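# Place the black pot upright inside the middle upper cabinet

## Task

Set the black pot standing upright on the floor of the middle upper cabinet, pushed in deep enough that the cabinet doors could close, without disturbing anything else; the pot must not topple or be left tilted.

## Robot and tools

ROBOT. A base that can drive in any direction carries a column about 1.7 m high. A carriage rides up and down it (lift_m) and holds two identical six-joint arms, left and right, each ending in a two-finger gripper. The arm bases sit about 0.57 m + lift_m above the floor, and carriage parts hang about 0.15 m below them. A hand reaches 0.78 m from its shoulder but only about 0.38 m below its arm base. A hand is about 0.16 m long and 0.1 m wide (0.14 m open). Fingertips taper to about 0.005 m thick and 0.02 m across. The wrist camera sticks out 0.11 m to one side of joint 6's axis. Parked arm: joints 1 to 6 = 0, 0.05, 0.05, 1.45, 0, 0; parked, the robot is about 0.85 m wide and 0.65 m long. Cameras: carriage_camera (fixed, forward, tilted about 20 degrees down), left_wrist_camera and right_wrist_camera (looking past the fingertips). Carriage camera and parked fingertips reach up to about 0.45 m above the arm bases.

FRAMES. All positions are in metres. Base frame: origin on the floor below the base centre, x forward, y left, z up. left_hand and right_hand report the midpoint between each hand's pads in this frame; quat_wxyz rotates base axes into hand axes (hand z along the fingers, fingers open along hand y; pointing straight up with joints 1, 5, 6 at 0 gives 1, 0, 0, 0). base_odometry is in the frame of the base at scene start, counts only wheel turns (slip counts as travel), heading in rad, positive left, -3.142 to 3.142; heading can drift a degree or two after turns or long strafes.

TOOL move. All keys except cameras form one action; an action needs base, joints or both.
- base: one key only, a relative offset from where the base last reported itself. translate_m (m, forward +, -2 to 2), strafe_m (m, left +, -2 to 2), or rotate_rad (rad, counter-clockwise +, -6.3 to 6.3). A drive is cut off after 14 s (time_out).
- joints: one dictionary of absolute targets by name, any subset, both arms in the same dict. lift_m 0 to 1 m (±0.004). For each side (left_/right_): joint1_rad -2.617 to 3.054 (yaw about vertical, 0 forward, + left, ±0.02); joint2_rad 0 to 3.141 (shoulder; 0 upper arm back level, 1.57 vertical, 3.14 forward level, ±0.105); joint3_rad 0 to 3.141 (elbow, 0 folded, 3.14 straight, ±0.06); joint4_rad -1.57 to 1.57 (wrist pitch, + lifts fingertips, ±0.04); joint5_rad -1.57 to 1.57 (wrist yaw, + swings fingertips to the RIGHT, ±0.025); joint6_rad -2.094 to 2.094 (roll about the fingers, + clockwise seen from forearm, ±0.02); gripper_m 0 to 0.093 m pad gap (±0.004).
- speeds: optional caps for this action only: translate_m, strafe_m 0.02 to 0.5 m/s; rotate_rad 0.05 to 1.57 rad/s; lift_m 0.08 to 0.25 m/s (top values are the defaults).
- min_time_s: 0.1 to 8 s, minimum duration for each arm and gripper motion; slower motions and other parts are unaffected. Using it keeps hand paths straighter (otherwise moves of 0.1 m or more can stray about 2 cm, more if tilting).
- cameras: list of carriage_camera, left_wrist_camera, right_wrist_camera or all; omitted or null means all, [] means none.
Unknown keys make a call invalid; out-of-range values get it refused. A refusal, or a stop that starts in or blocks a call, cancels the remaining move, wait and finished_scene calls of that reply. A move with no action just reports state, images and the scene number.

OTHER TOOLS. wait(seconds 0 to 10, cameras) lets time pass with the last commands held. zoom_image(camera, region [x0,y0,x1,y1] in pixels from top-left, at most 504x504) enlarges part of that camera's latest image; images are 672x504. finished_scene(scene = current scene number) ends the scene permanently; the pot must remain placed without the robot.

RESULTS. The move line reads done or the worst status. base_status and joint_status: done (for the base, wheels turned as ordered even if slipping), off_target (resting away, maybe still pushing), contact_stop or time_out (target dropped, holding in place), not_followed (a self-collision check withheld the arm targets; the gripper still moves). Joints omitted from an action may still chase old targets unreported. on_its_own lists uncommanded behaviour; its held at value is a target. motor_effort is percent of maximum, + toward higher values, bracket = peak in last action; errors up to a few points plus half the reading. Falling lift effort while lowering means a hand or load is resting on something. Joint torques: per arm joint, include arm weight, offset and noisy; joints 1 to 3 wrap at ±28 N m. Gripper reading on a firmly held hard object can be up to 0.005 m narrower (or 0.002 m wider); shut on nothing it reads 0.000 to 0.003. Grip lightly just below the first-touch reading; 0.005 m below it reaches full force. Release by commanding well above the reading. The images may lag the state slightly.

CAUTIONS. Hand readings can be off, usually the real hand is lower, more at long reach; about 1 kg sinks a level hand 7 to 25 cm. Arms have no contact stop: they keep pressing and snap forward when freed. Never let the arms collide or squeeze each other, fingers included; to untangle after not_followed, send one arm its current readings with joint 1 swung away, then the other in a later call. The base stops on wheel overload but ignores arms, and may push furniture; back off about 0.2 m the way you came to free it; never reverse under a table edge into the column. Raise the lift to free a carriage resting on something. The robot tips more easily with a high carriage, stretched or loaded arms, pushing, or abrupt stops; only images reveal leaning. Stretched or loaded arms heat up; after a MOTOR HOT line, park the arm; at 100 °C it drops for 30 to 60 s. Avoid drops, releasing moving objects, slams, hard pushes and hits. Loose objects may occasionally get nudged. The simulation keeps running while you think.

Each tool is called after "Call:" as name(argument=value, ...) on one line, values as JSON.

## Session

Call:
move()

Scene clock: 0.00 s.
Joint torques (N m): no reading
base_odometry: x=+0.000 y=+0.000 heading=+0.000
base_status: not commanded
joint_positions: lift_m=+0.300 left_joint1_rad=-0.007 left_joint2_rad=+0.044 left_joint3_rad=+0.027 left_joint4_rad=+1.460 left_joint5_rad=-0.018 left_joint6_rad=+0.017 left_gripper_m=+0.09396 right_joint1_rad=-0.002 right_joint2_rad=+0.059 right_joint3_rad=+0.042 right_joint4_rad=+1.500 right_joint5_rad=+0.048 right_joint6_rad=-0.029 right_gripper_m=+0.09396
joint_status: not commanded
motor_effort: lift_m=+23 drive_wheels=-2
left_hand: x=+0.2562 y=+0.3063 z=+1.2991 quat_wxyz=(+0.998, -0.008, +0.064, +0.006) (m; base frame)
right_hand: x=+0.2466 y=-0.3118 z=+1.3037 quat_wxyz=(+0.999, +0.023, +0.044, -0.017) (m; base frame)
pictures: carriage_camera, left_wrist_camera, right_wrist_camera

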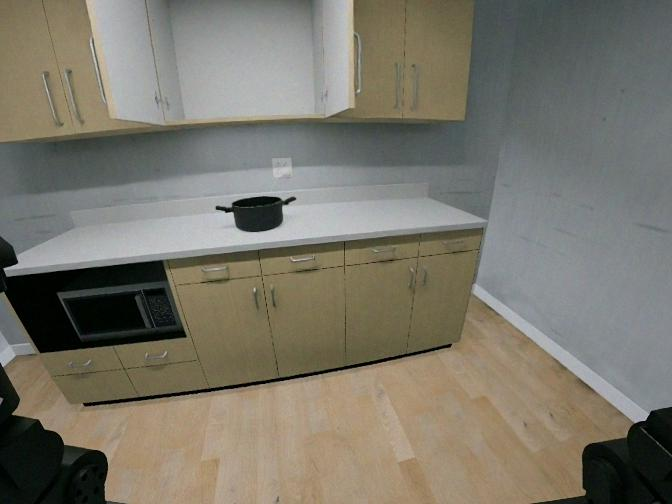

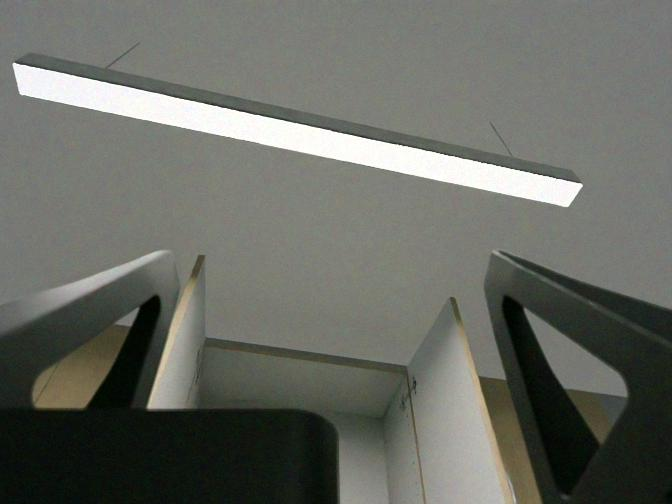

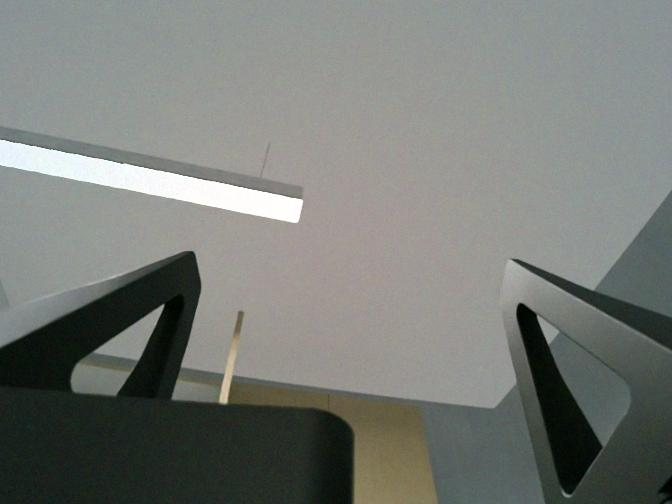

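Call:
move(base={"rotate_rad":0.235}, joints={"lift_m":0.5})

Call:
zoom_image(camera="carriage_camera", region=[230, 160, 450, 325])

Scene clock: 4.73 s.
Joint torques (N m): left_arm=[-0.06 4.53 5.61 -0.17 0.04 0.04] | right_arm=[-0.12 4.52 5.15 -0.37 -0.06 -0.01]
move: done
base_odometry: x=+0.000 y=+0.000 heading=+0.235
base_status: done
joint_positions: lift_m=+0.500 left_joint1_rad=-0.007 left_joint2_rad=+0.044 left_joint3_rad=+0.027 left_joint4_rad=+1.460 left_joint5_rad=-0.018 left_joint6_rad=+0.017 left_gripper_m=+0.09396 right_joint1_rad=-0.002 right_joint2_rad=+0.059 right_joint3_rad=+0.042 right_joint4_rad=+1.501 right_joint5_rad=+0.048 right_joint6_rad=-0.029 right_gripper_m=+0.09396
joint_status: all done
motor_effort: lift_m=+23(28) drive_wheels=-5(10)
left_hand: x=+0.2562 y=+0.3063 z=+1.4990 quat_wxyz=(+0.998, -0.008, +0.064, +0.006) (m; base frame)
right_hand: x=+0.2465 y=-0.3118 z=+1.5036 quat_wxyz=(+0.999, +0.023, +0.044, -0.017) (m; base frame)
pictures: carriage_camera, left_wrist_camera, right_wrist_camera

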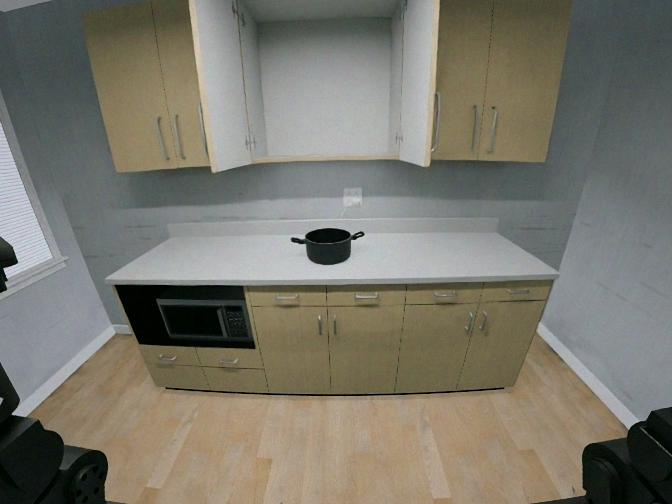

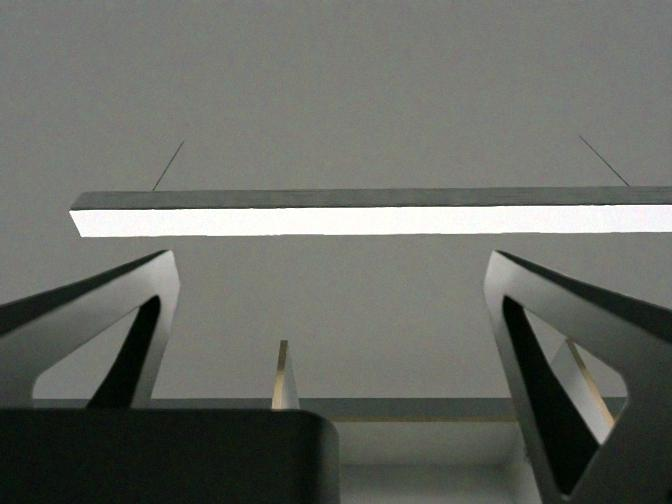

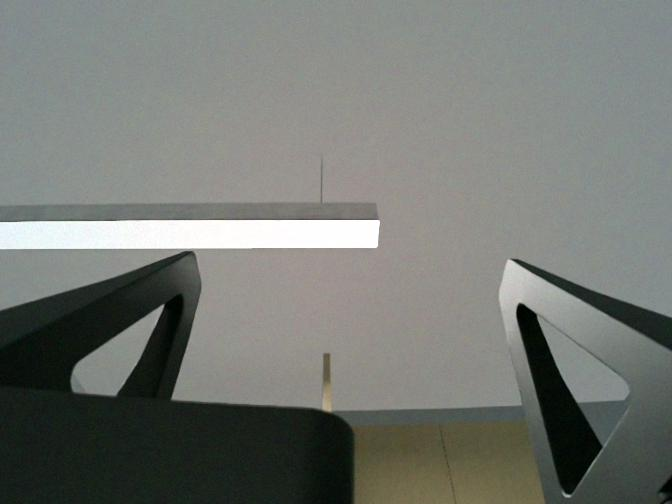

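Scaled by 2.291 from the camera's 672x504 image, which has a finer 960x720 frame.

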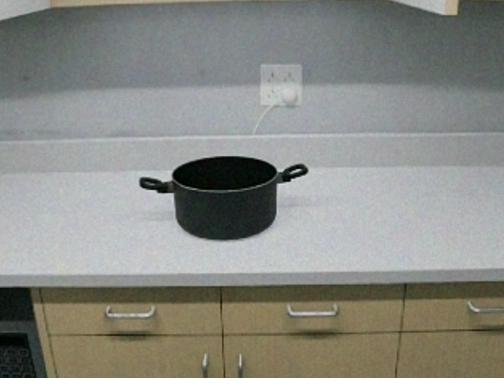

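Call:
move(joints={"lift_m":0.55,"left_joint2_rad":1.2,"left_joint3_rad":1.2,"left_joint4_rad":0,"left_joint6_rad":-1.57,"right_joint2_rad":1.2,"right_joint3_rad":1.2,"right_joint4_rad":0,"right_joint6_rad":1.57}, min_time_s=2.5)

Call:
move(joints={"left_joint2_rad":1.2,"left_joint3_rad":0.7,"left_joint4_rad":0.5,"right_joint2_rad":1.8,"right_joint3_rad":1.2,"right_joint4_rad":0.6}, min_time_s=2)

Scene clock: 9.90 s.
Joint torques (N m): left_arm=[-0.06 -4.6 9.94 2.3 0.03 -0.01] | right_arm=[-0.17 -3.99 9.36 2.06 -0.03 0.06]
move: done
base_odometry: x=+0.000 y=+0.000 heading=+0.235
base_status: not commanded
joint_positions: lift_m=+0.550 left_joint1_rad=-0.007 left_joint2_rad=+1.195 left_joint3_rad=+1.168 left_joint4_rad=+0.007 left_joint5_rad=-0.018 left_joint6_rad=-1.557 left_gripper_m=+0.09398 right_joint1_rad=-0.002 right_joint2_rad=+1.197 right_joint3_rad=+1.163 right_joint4_rad=-0.001 right_joint5_rad=+0.048 right_joint6_rad=+1.555 right_gripper_m=+0.09396
joint_status: all done
motor_effort: lift_m=+23(28) drive_wheels=-6(7)
left_hand: x=+0.6380 y=+0.3037 z=+1.5319 quat_wxyz=(+0.501, -0.504, +0.506, -0.489) (m; base frame)
right_hand: x=+0.6388 y=-0.3126 z=+1.5259 quat_wxyz=(+0.507, +0.517, +0.501, +0.474) (m; base frame)
pictures: carriage_camera, left_wrist_camera, right_wrist_camera

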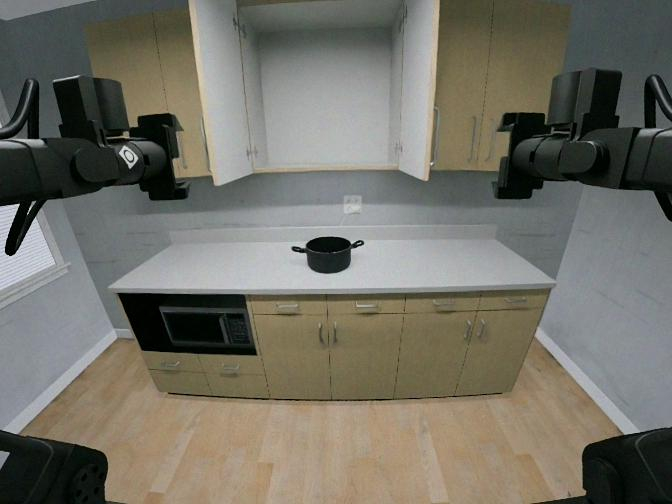

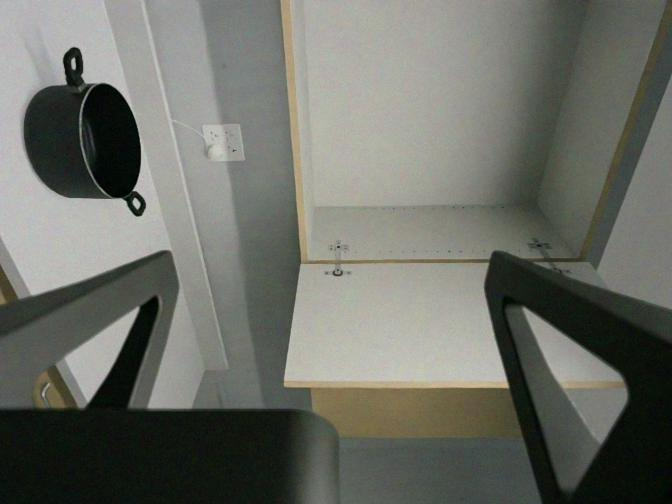

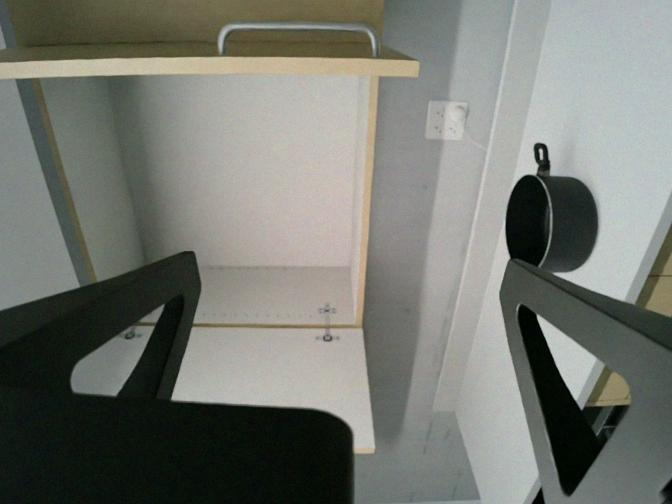

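Scene clock: 12.20 s.
Joint torques (N m): left_arm=[-0.06 -4.63 6.52 2.67 0.06 -0.03] | right_arm=[-0.09 -9.76 8.96 2.3 0.02 0.02]
move: done
base_odometry: x=+0.000 y=+0.000 heading=+0.235
base_status: not commanded
joint_positions: lift_m=+0.550 left_joint1_rad=-0.007 left_joint2_rad=+1.195 left_joint3_rad=+0.706 left_joint4_rad=+0.472 left_joint5_rad=-0.018 left_joint6_rad=-1.558 left_gripper_m=+0.09398 right_joint1_rad=-0.002 right_joint2_rad=+1.798 right_joint3_rad=+1.165 right_joint4_rad=+0.575 right_joint5_rad=+0.048 right_joint6_rad=+1.556 right_gripper_m=+0.09396
joint_status: all done
motor_effort: lift_m=+24(24) drive_wheels=-7(7)
left_hand: x=+0.6360 y=+0.3037 z=+1.4168 quat_wxyz=(+0.502, -0.504, +0.505, -0.490) (m; base frame)
right_hand: x=+0.7804 y=-0.3129 z=+1.3841 quat_wxyz=(+0.501, +0.523, +0.506, +0.469) (m; base frame)
pictures: carriage_camera, left_wrist_camera, right_wrist_camera

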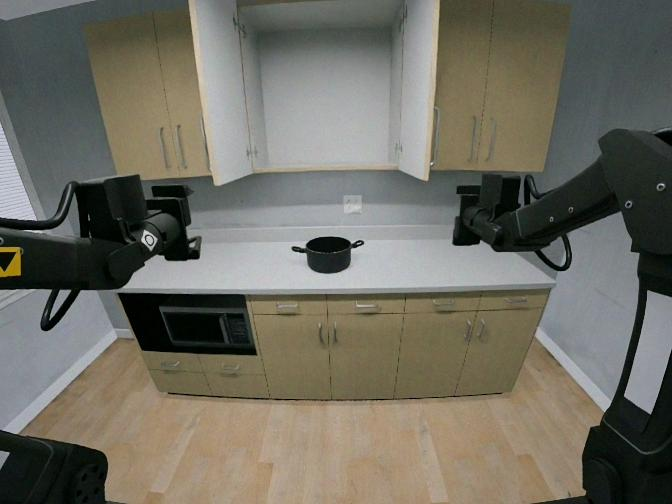

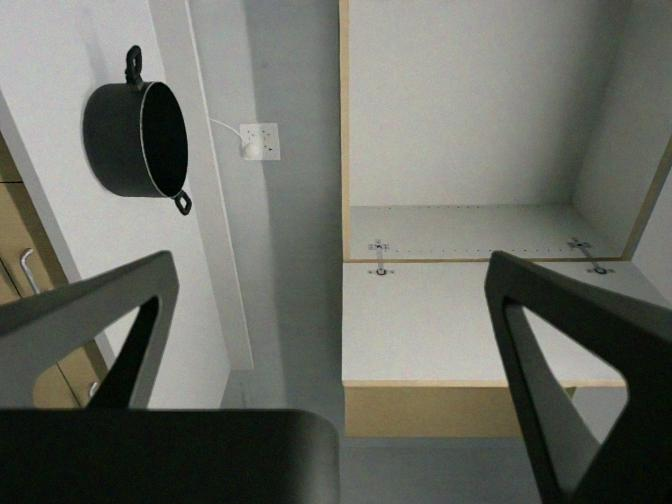

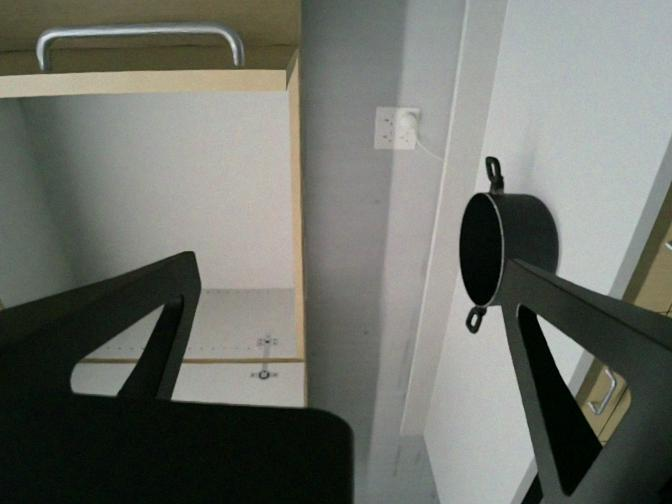

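Call:
move(joints={"lift_m":0.45,"left_joint2_rad":1.8,"left_joint3_rad":0.65,"left_joint4_rad":1.15,"right_joint2_rad":1.8,"right_joint3_rad":0.65,"right_joint4_rad":1.15}, min_time_s=2, base={"strafe_m":0.05})

Call:
move(base={"translate_m":0.75}, speeds={"translate_m":0.3})

Call:
zoom_image(camera="carriage_camera", region=[200, 180, 480, 390])

Scene clock: 18.30 s.
Joint torques (N m): left_arm=[-0.16 -8.58 4.77 2.67 0.04 -0.02] | right_arm=[-0.27 -8.8 4.36 2.29 -0.02 0.04]
move: done
base_odometry: x=-0.012 y=+0.049 heading=+0.236
base_status: done
joint_positions: lift_m=+0.450 left_joint1_rad=-0.006 left_joint2_rad=+1.792 left_joint3_rad=+0.655 left_joint4_rad=+1.122 left_joint5_rad=-0.018 left_joint6_rad=-1.559 left_gripper_m=+0.09398 right_joint1_rad=+0.000 right_joint2_rad=+1.807 right_joint3_rad=+0.656 right_joint4_rad=+1.125 right_joint5_rad=+0.048 right_joint6_rad=+1.557 right_gripper_m=+0.09396
joint_status: all done
motor_effort: lift_m=+21(22) drive_wheels=-7(11)
left_hand: x=+0.7040 y=+0.3037 z=+1.1946 quat_wxyz=(+0.502, -0.504, +0.504, -0.490) (m; base frame)
right_hand: x=+0.7048 y=-0.3118 z=+1.1891 quat_wxyz=(+0.509, +0.515, +0.498, +0.478) (m; base frame)
pictures: carriage_camera, left_wrist_camera, right_wrist_camera

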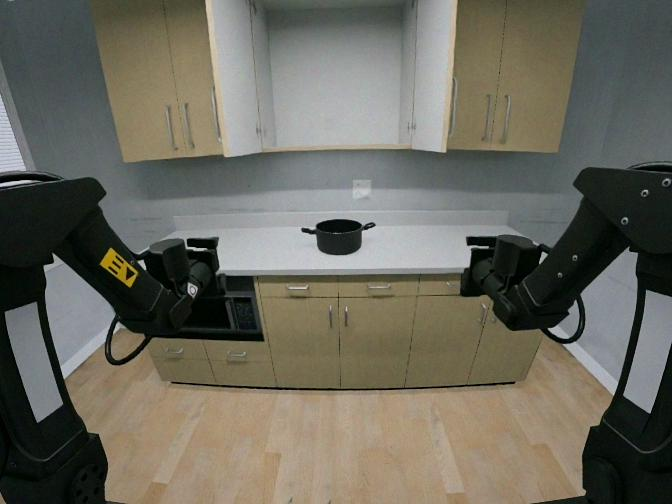

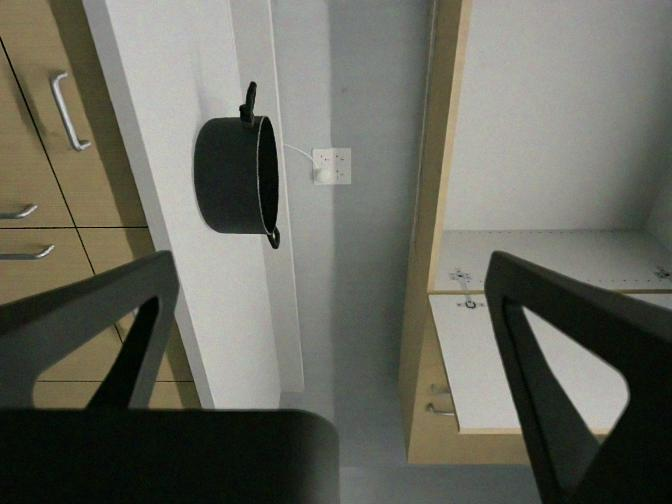

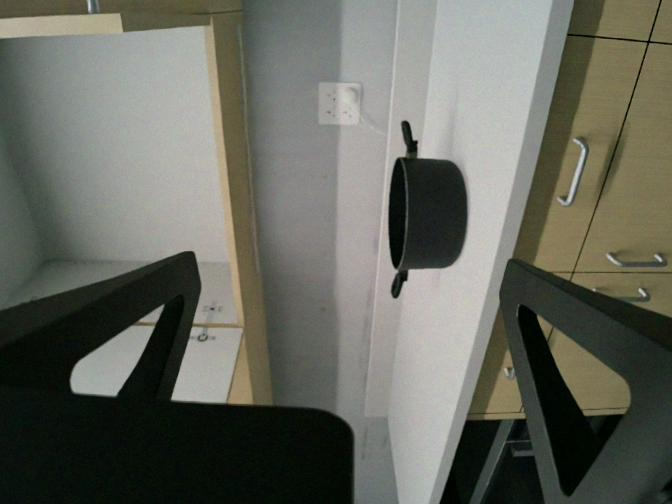

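Scene clock: 22.43 s.
Joint torques (N m): left_arm=[-0.21 -8.59 4.82 2.61 0.04 -0.01] | right_arm=[-0.25 -8.9 4.37 2.28 -0.02 0.07]
move: done
base_odometry: x=+0.717 y=+0.224 heading=+0.236
base_status: done
joint_positions: lift_m=+0.450 left_joint1_rad=-0.006 left_joint2_rad=+1.794 left_joint3_rad=+0.654 left_joint4_rad=+1.127 left_joint5_rad=-0.018 left_joint6_rad=-1.559 left_gripper_m=+0.09398 right_joint1_rad=+0.000 right_joint2_rad=+1.807 right_joint3_rad=+0.656 right_joint4_rad=+1.130 right_joint5_rad=+0.048 right_joint6_rad=+1.557 right_gripper_m=+0.09396
joint_status: not commanded
motor_effort: lift_m=+21(21) drive_wheels=-5(9)
left_hand: x=+0.7038 y=+0.3037 z=+1.1948 quat_wxyz=(+0.503, -0.503, +0.503, -0.491) (m; base frame)
right_hand: x=+0.7048 y=-0.3118 z=+1.1902 quat_wxyz=(+0.510, +0.513, +0.497, +0.479) (m; base frame)
pictures: carriage_camera, left_wrist_camera, right_wrist_camera

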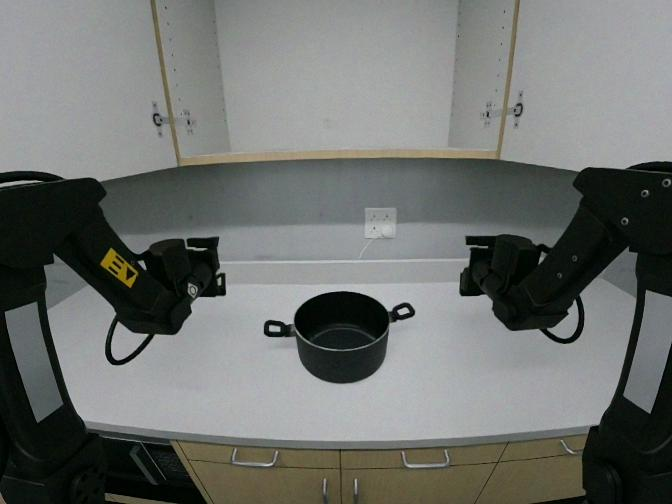

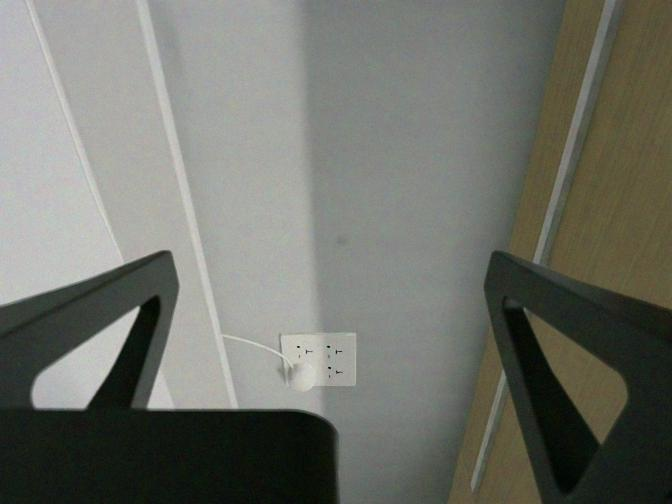

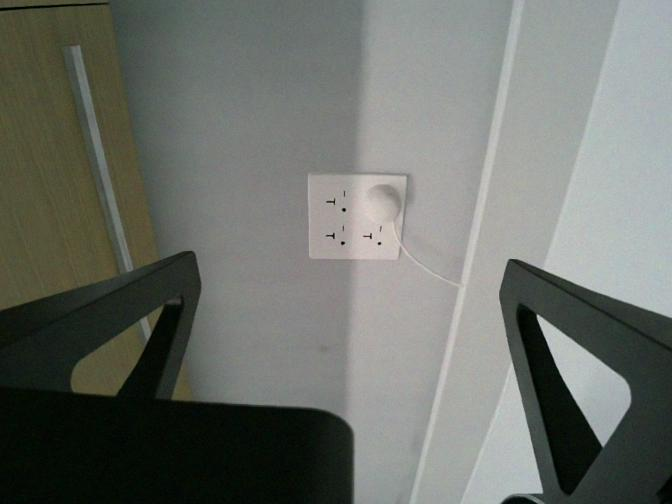

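Scaled by 1.800 from the camera's 672x504 image, which has a finer 960x720 frame.

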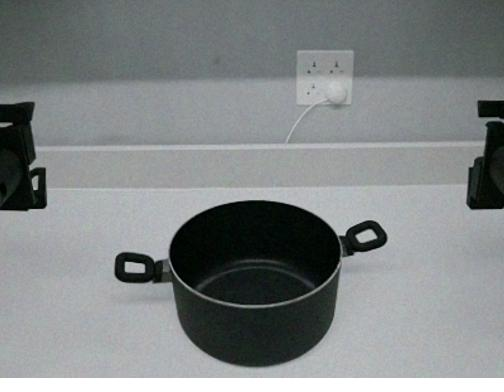

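Call:
move(base={"translate_m":-0.12}, joints={"left_joint1_rad":-0.42,"left_joint5_rad":-0.43,"right_joint1_rad":0.42,"right_joint5_rad":0.46}, min_time_s=1.5)

Call:
move(base={"strafe_m":-0.02}, joints={"lift_m":0.31})

Scene clock: 28.10 s.
Joint torques (N m): left_arm=[-0.72 -8.59 4.67 2.49 -0.08 -0.03] | right_arm=[0.32 -8.65 4.36 2.13 0.19 0.05]
move: done
base_odometry: x=+0.601 y=+0.196 heading=+0.236
base_status: done
joint_positions: lift_m=+0.450 left_joint1_rad=-0.414 left_joint2_rad=+1.794 left_joint3_rad=+0.654 left_joint4_rad=+1.128 left_joint5_rad=-0.416 left_joint6_rad=-1.559 left_gripper_m=+0.09398 right_joint1_rad=+0.415 right_joint2_rad=+1.807 right_joint3_rad=+0.656 right_joint4_rad=+1.131 right_joint5_rad=+0.444 right_joint6_rad=+1.557 right_gripper_m=+0.09396
joint_status: all done
motor_effort: lift_m=+21(21) drive_wheels=-3(13)
left_hand: x=+0.6778 y=+0.1795 z=+1.1950 quat_wxyz=(+0.502, -0.499, +0.506, -0.493) (m; base frame)
right_hand: x=+0.6786 y=-0.1834 z=+1.1909 quat_wxyz=(+0.508, +0.506, +0.503, +0.483) (m; base frame)
pictures: carriage_camera, left_wrist_camera, right_wrist_camera

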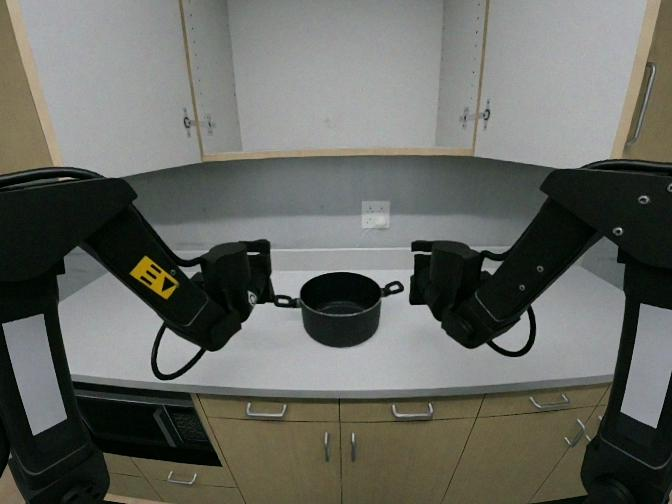

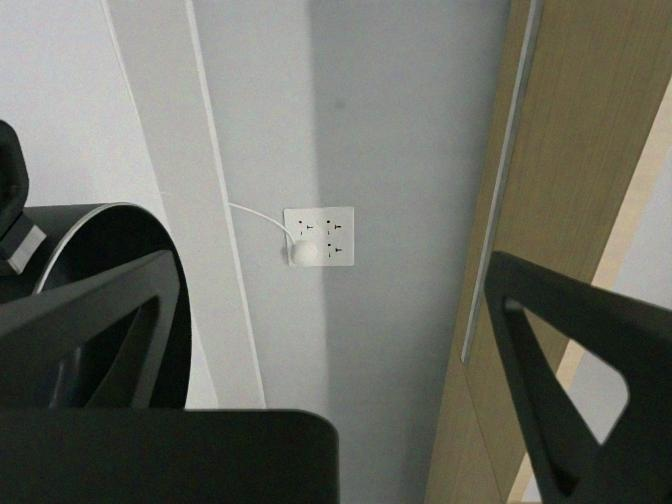

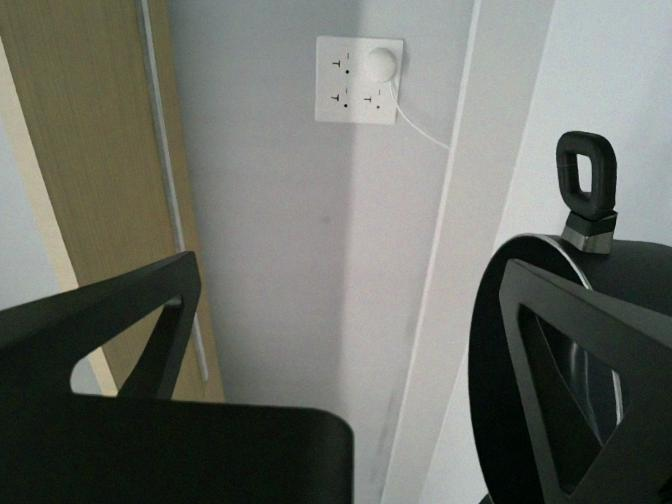

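Scene clock: 29.20 s.
Joint torques (N m): left_arm=[-0.31 -9.37 5.09 2.42 -0.06 -0.01] | right_arm=[0.16 -8.68 4.67 2.12 0.13 0.06]
move: done
base_odometry: x=+0.605 y=+0.177 heading=+0.236
base_status: done
joint_positions: lift_m=+0.310 left_joint1_rad=-0.418 left_joint2_rad=+1.802 left_joint3_rad=+0.650 left_joint4_rad=+1.136 left_joint5_rad=-0.421 left_joint6_rad=-1.559 left_gripper_m=+0.09398 right_joint1_rad=+0.416 right_joint2_rad=+1.807 right_joint3_rad=+0.651 right_joint4_rad=+1.133 right_joint5_rad=+0.449 right_joint6_rad=+1.557 right_gripper_m=+0.09396
joint_status: all done
motor_effort: lift_m=+21(22) drive_wheels=+1(10)
left_hand: x=+0.6769 y=+0.1787 z=+1.0521 quat_wxyz=(+0.502, -0.500, +0.507, -0.491) (m; base frame)
right_hand: x=+0.6774 y=-0.1841 z=+1.0492 quat_wxyz=(+0.509, +0.508, +0.503, +0.481) (m; base frame)
pictures: carriage_camera, left_wrist_camera, right_wrist_camera

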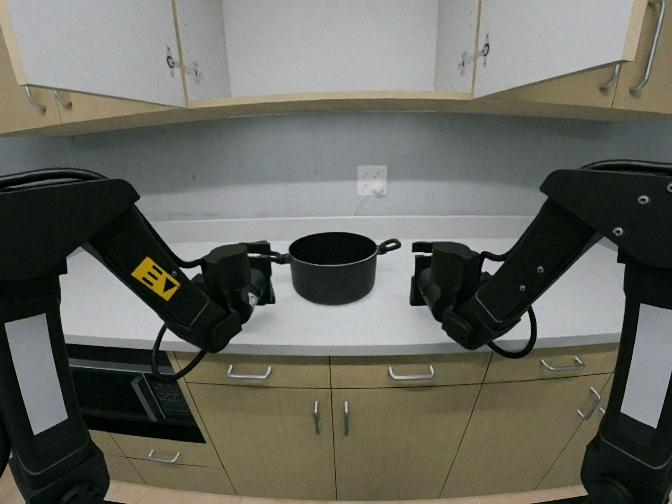

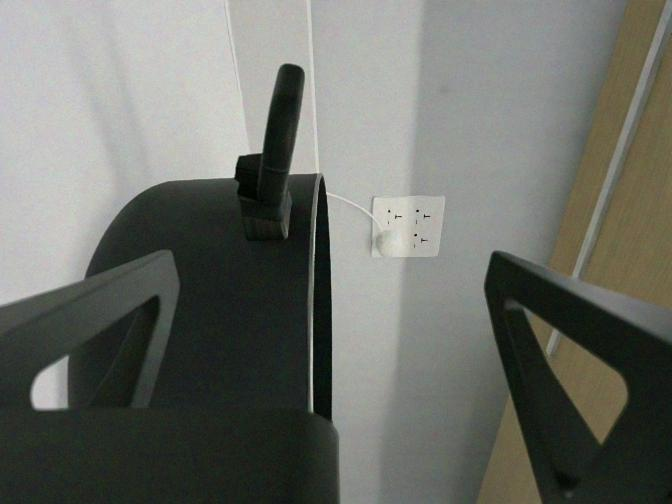

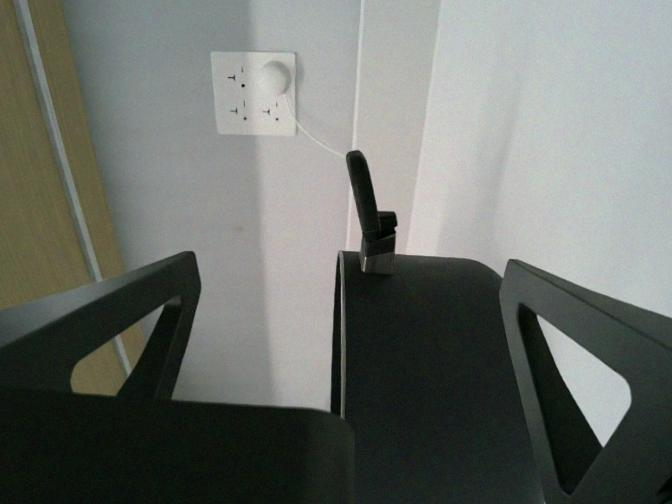

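Call:
move(joints={"lift_m":0.288,"right_joint1_rad":0.333,"right_joint2_rad":2.02,"right_joint3_rad":0.979,"right_joint4_rad":1.06,"right_joint5_rad":0.37}, min_time_s=1.5)

Call:
move(base={"translate_m":0.11}, speeds={"translate_m":0.15})

Scene clock: 33.03 s.
Joint torques (N m): left_arm=[-0.32 -9.66 5.09 2.42 -0.09 -0.01] | right_arm=[-0.47 -10.03 7.36 2 -0.15 0.03]
move: done
base_odometry: x=+0.605 y=+0.177 heading=+0.236
base_status: not commanded
joint_positions: lift_m=+0.288 left_joint1_rad=-0.418 left_joint2_rad=+1.804 left_joint3_rad=+0.650 left_joint4_rad=+1.137 left_joint5_rad=-0.421 left_joint6_rad=-1.560 left_gripper_m=+0.09398 right_joint1_rad=+0.338 right_joint2_rad=+2.016 right_joint3_rad=+0.949 right_joint4_rad=+1.059 right_joint5_rad=+0.385 right_joint6_rad=+1.557 right_gripper_m=+0.09396
joint_status: all done
motor_effort: lift_m=+22(22) drive_wheels=+2(6)
left_hand: x=+0.6771 y=+0.1786 z=+1.0290 quat_wxyz=(+0.501, -0.500, +0.508, -0.491) (m; base frame)
right_hand: x=+0.7515 y=-0.1862 z=+1.0263 quat_wxyz=(+0.514, +0.510, +0.494, +0.482) (m; base frame)
pictures: carriage_camera, left_wrist_camera, right_wrist_camera

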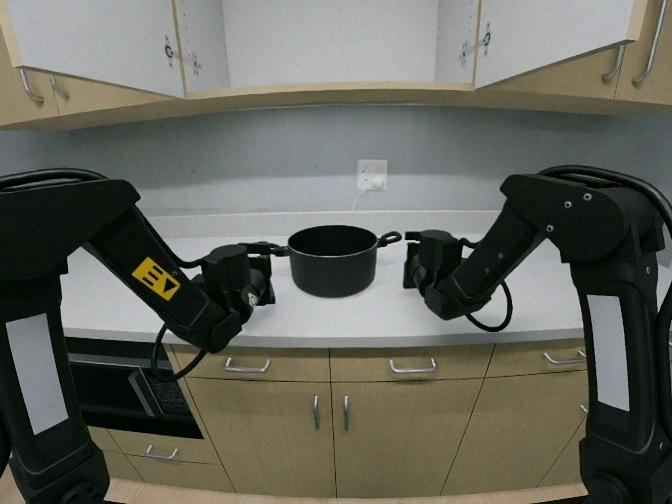

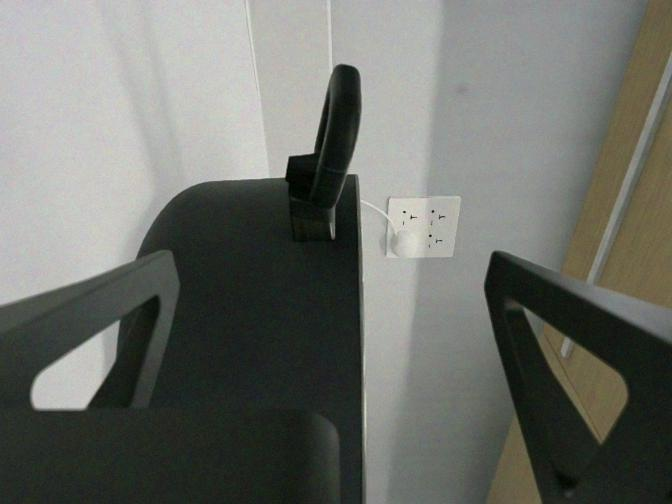

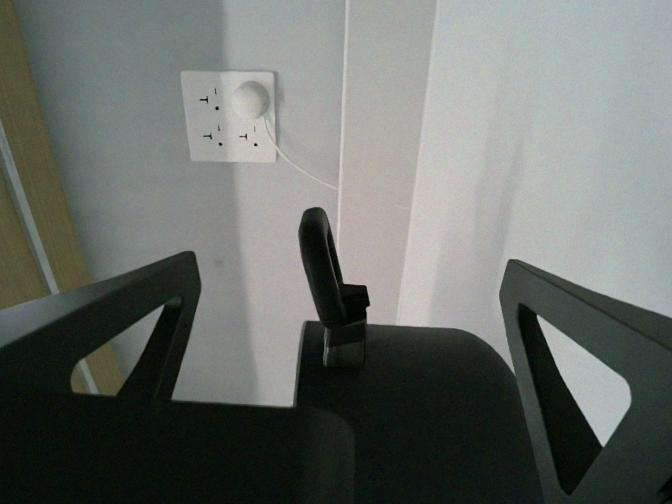

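Scene clock: 34.73 s.
Joint torques (N m): left_arm=[-0.27 -9.69 5.04 2.42 -0.06 0] | right_arm=[-0.42 -10.29 7.35 2.02 -0.16 0.05]
move: done
base_odometry: x=+0.712 y=+0.203 heading=+0.237
base_status: done
joint_positions: lift_m=+0.288 left_joint1_rad=-0.418 left_joint2_rad=+1.804 left_joint3_rad=+0.650 left_joint4_rad=+1.137 left_joint5_rad=-0.421 left_joint6_rad=-1.560 left_gripper_m=+0.09398 right_joint1_rad=+0.337 right_joint2_rad=+2.018 right_joint3_rad=+0.949 right_joint4_rad=+1.055 right_joint5_rad=+0.383 right_joint6_rad=+1.557 right_gripper_m=+0.09396
joint_status: not commanded
motor_effort: lift_m=+22(22) drive_wheels=-5(10)
left_hand: x=+0.6771 y=+0.1787 z=+1.0290 quat_wxyz=(+0.501, -0.500, +0.507, -0.491) (m; base frame)
right_hand: x=+0.7517 y=-0.1865 z=+1.0246 quat_wxyz=(+0.513, +0.510, +0.496, +0.480) (m; base frame)
pictures: carriage_camera, left_wrist_camera, right_wrist_camera

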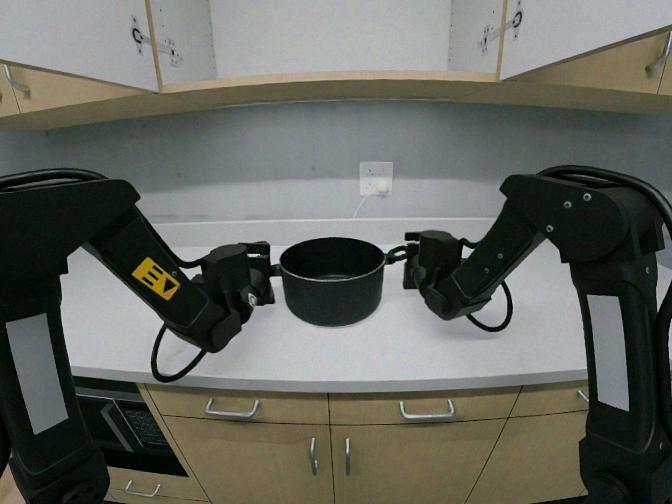

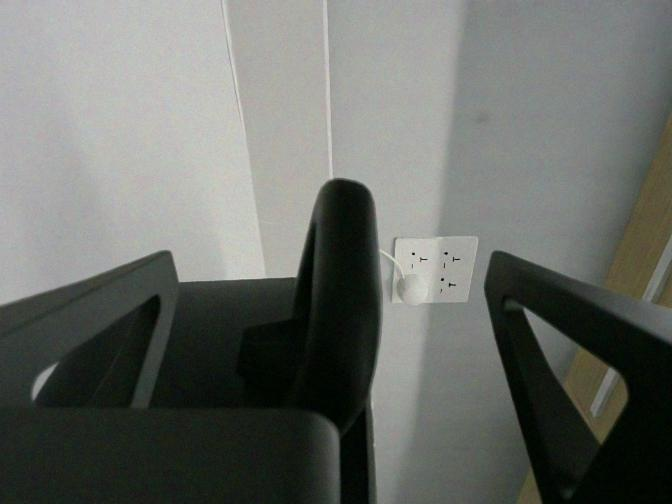

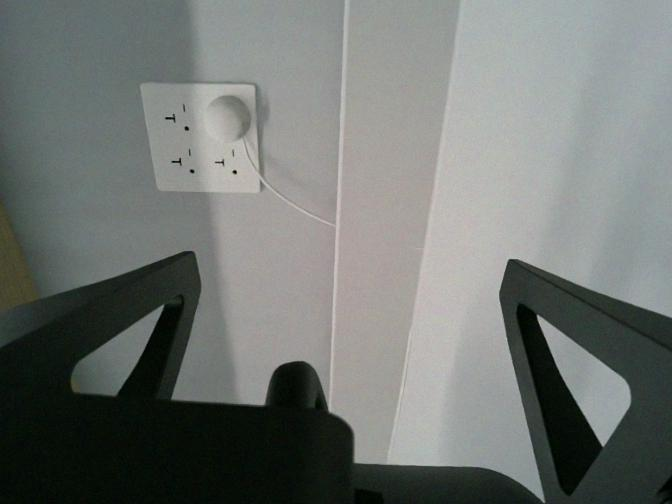

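Call:
move(joints={"right_joint1_rad":0.38,"right_joint2_rad":2.135,"right_joint3_rad":1.29,"right_joint4_rad":0.88,"right_joint5_rad":0.42}, min_time_s=2)

Call:
move(base={"translate_m":0.035}, speeds={"translate_m":0.08})

Scene clock: 38.57 s.
Joint torques (N m): left_arm=[-0.32 -9.68 5.09 2.39 -0.07 -0.01] | right_arm=[0.31 -11.77 8.46 1.98 0.17 0.05]
move: done
base_odometry: x=+0.712 y=+0.203 heading=+0.237
base_status: not commanded
joint_positions: lift_m=+0.288 left_joint1_rad=-0.418 left_joint2_rad=+1.804 left_joint3_rad=+0.650 left_joint4_rad=+1.137 left_joint5_rad=-0.421 left_joint6_rad=-1.560 left_gripper_m=+0.09398 right_joint1_rad=+0.375 right_joint2_rad=+2.131 right_joint3_rad=+1.255 right_joint4_rad=+0.877 right_joint5_rad=+0.405 right_joint6_rad=+1.557 right_gripper_m=+0.09396
joint_status: all done
motor_effort: lift_m=+22(22) drive_wheels=-5(6)
left_hand: x=+0.6771 y=+0.1787 z=+1.0290 quat_wxyz=(+0.501, -0.500, +0.507, -0.491) (m; base frame)
right_hand: x=+0.8012 y=-0.1483 z=+1.0498 quat_wxyz=(+0.511, +0.504, +0.496, +0.489) (m; base frame)
pictures: carriage_camera, left_wrist_camera, right_wrist_camera

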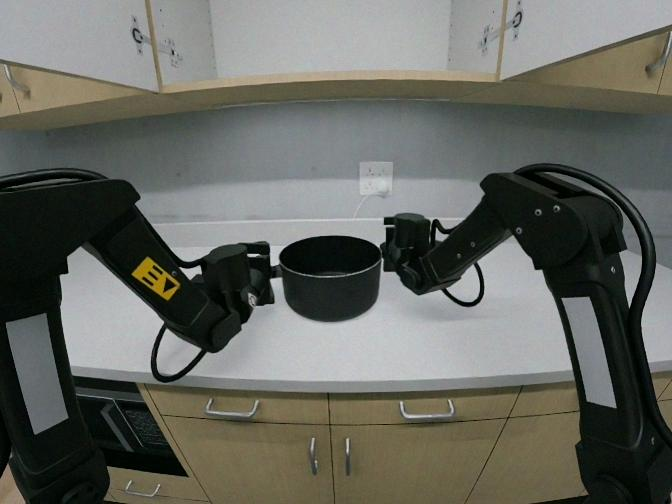

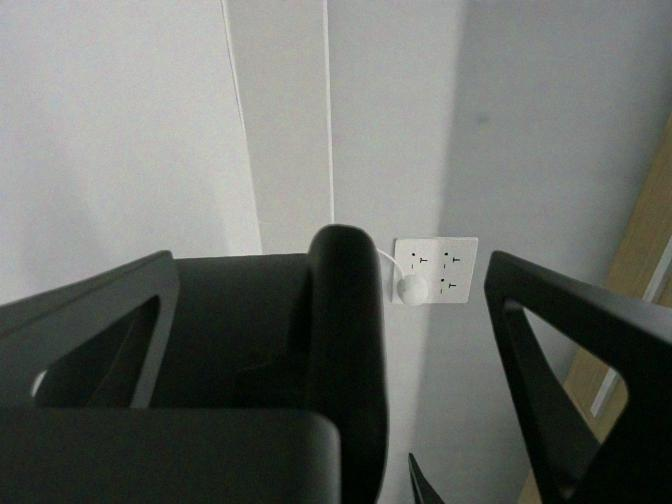

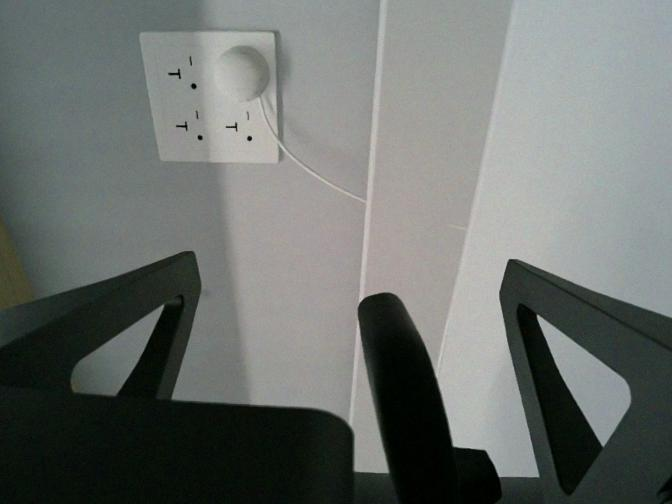

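Scene clock: 39.63 s.
Joint torques (N m): left_arm=[-0.32 -9.66 5.03 2.39 -0.01 0] | right_arm=[-0.09 -11.88 8.47 2.02 0.15 0.03]
move: done
base_odometry: x=+0.746 y=+0.211 heading=+0.237
base_status: done
joint_positions: lift_m=+0.288 left_joint1_rad=-0.418 left_joint2_rad=+1.804 left_joint3_rad=+0.650 left_joint4_rad=+1.137 left_joint5_rad=-0.425 left_joint6_rad=-1.560 left_gripper_m=+0.09398 right_joint1_rad=+0.379 right_joint2_rad=+2.132 right_joint3_rad=+1.255 right_joint4_rad=+0.875 right_joint5_rad=+0.407 right_joint6_rad=+1.557 right_gripper_m=+0.09396
joint_status: not commanded
motor_effort: lift_m=+22(22) drive_wheels=-5(10)
left_hand: x=+0.6771 y=+0.1793 z=+1.0290 quat_wxyz=(+0.502, -0.501, +0.507, -0.490) (m; base frame)
right_hand: x=+0.8006 y=-0.1463 z=+1.0488 quat_wxyz=(+0.510, +0.504, +0.497, +0.489) (m; base frame)
pictures: carriage_camera, left_wrist_camera, right_wrist_camera

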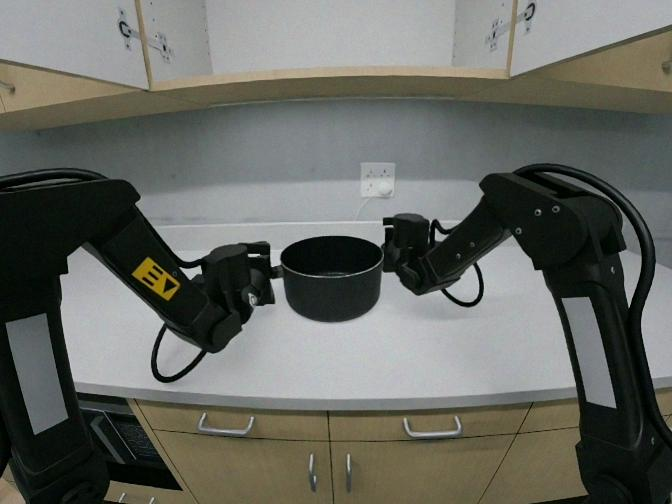

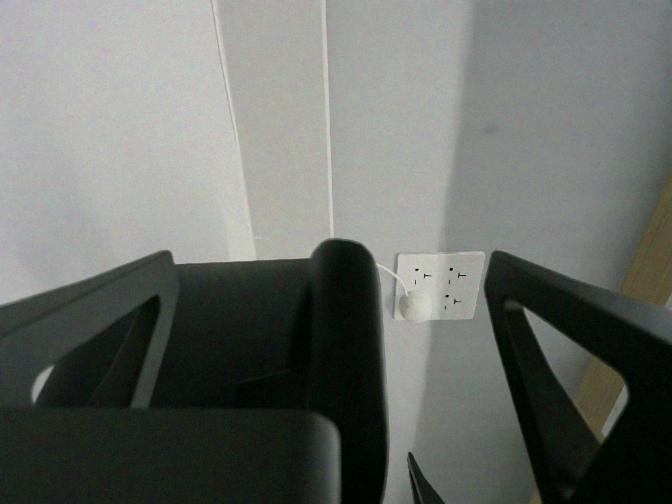

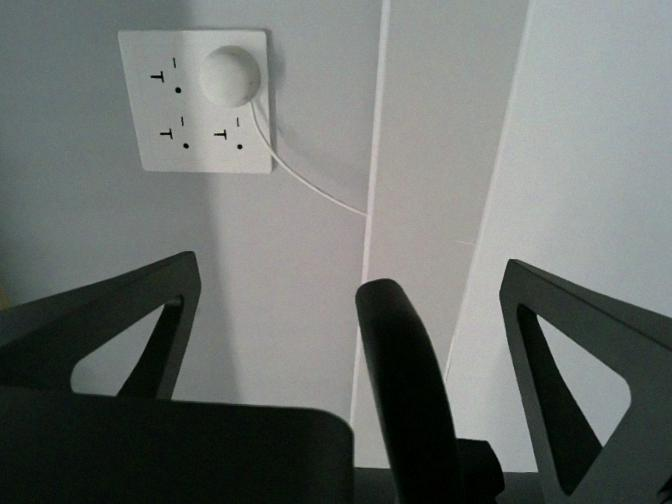

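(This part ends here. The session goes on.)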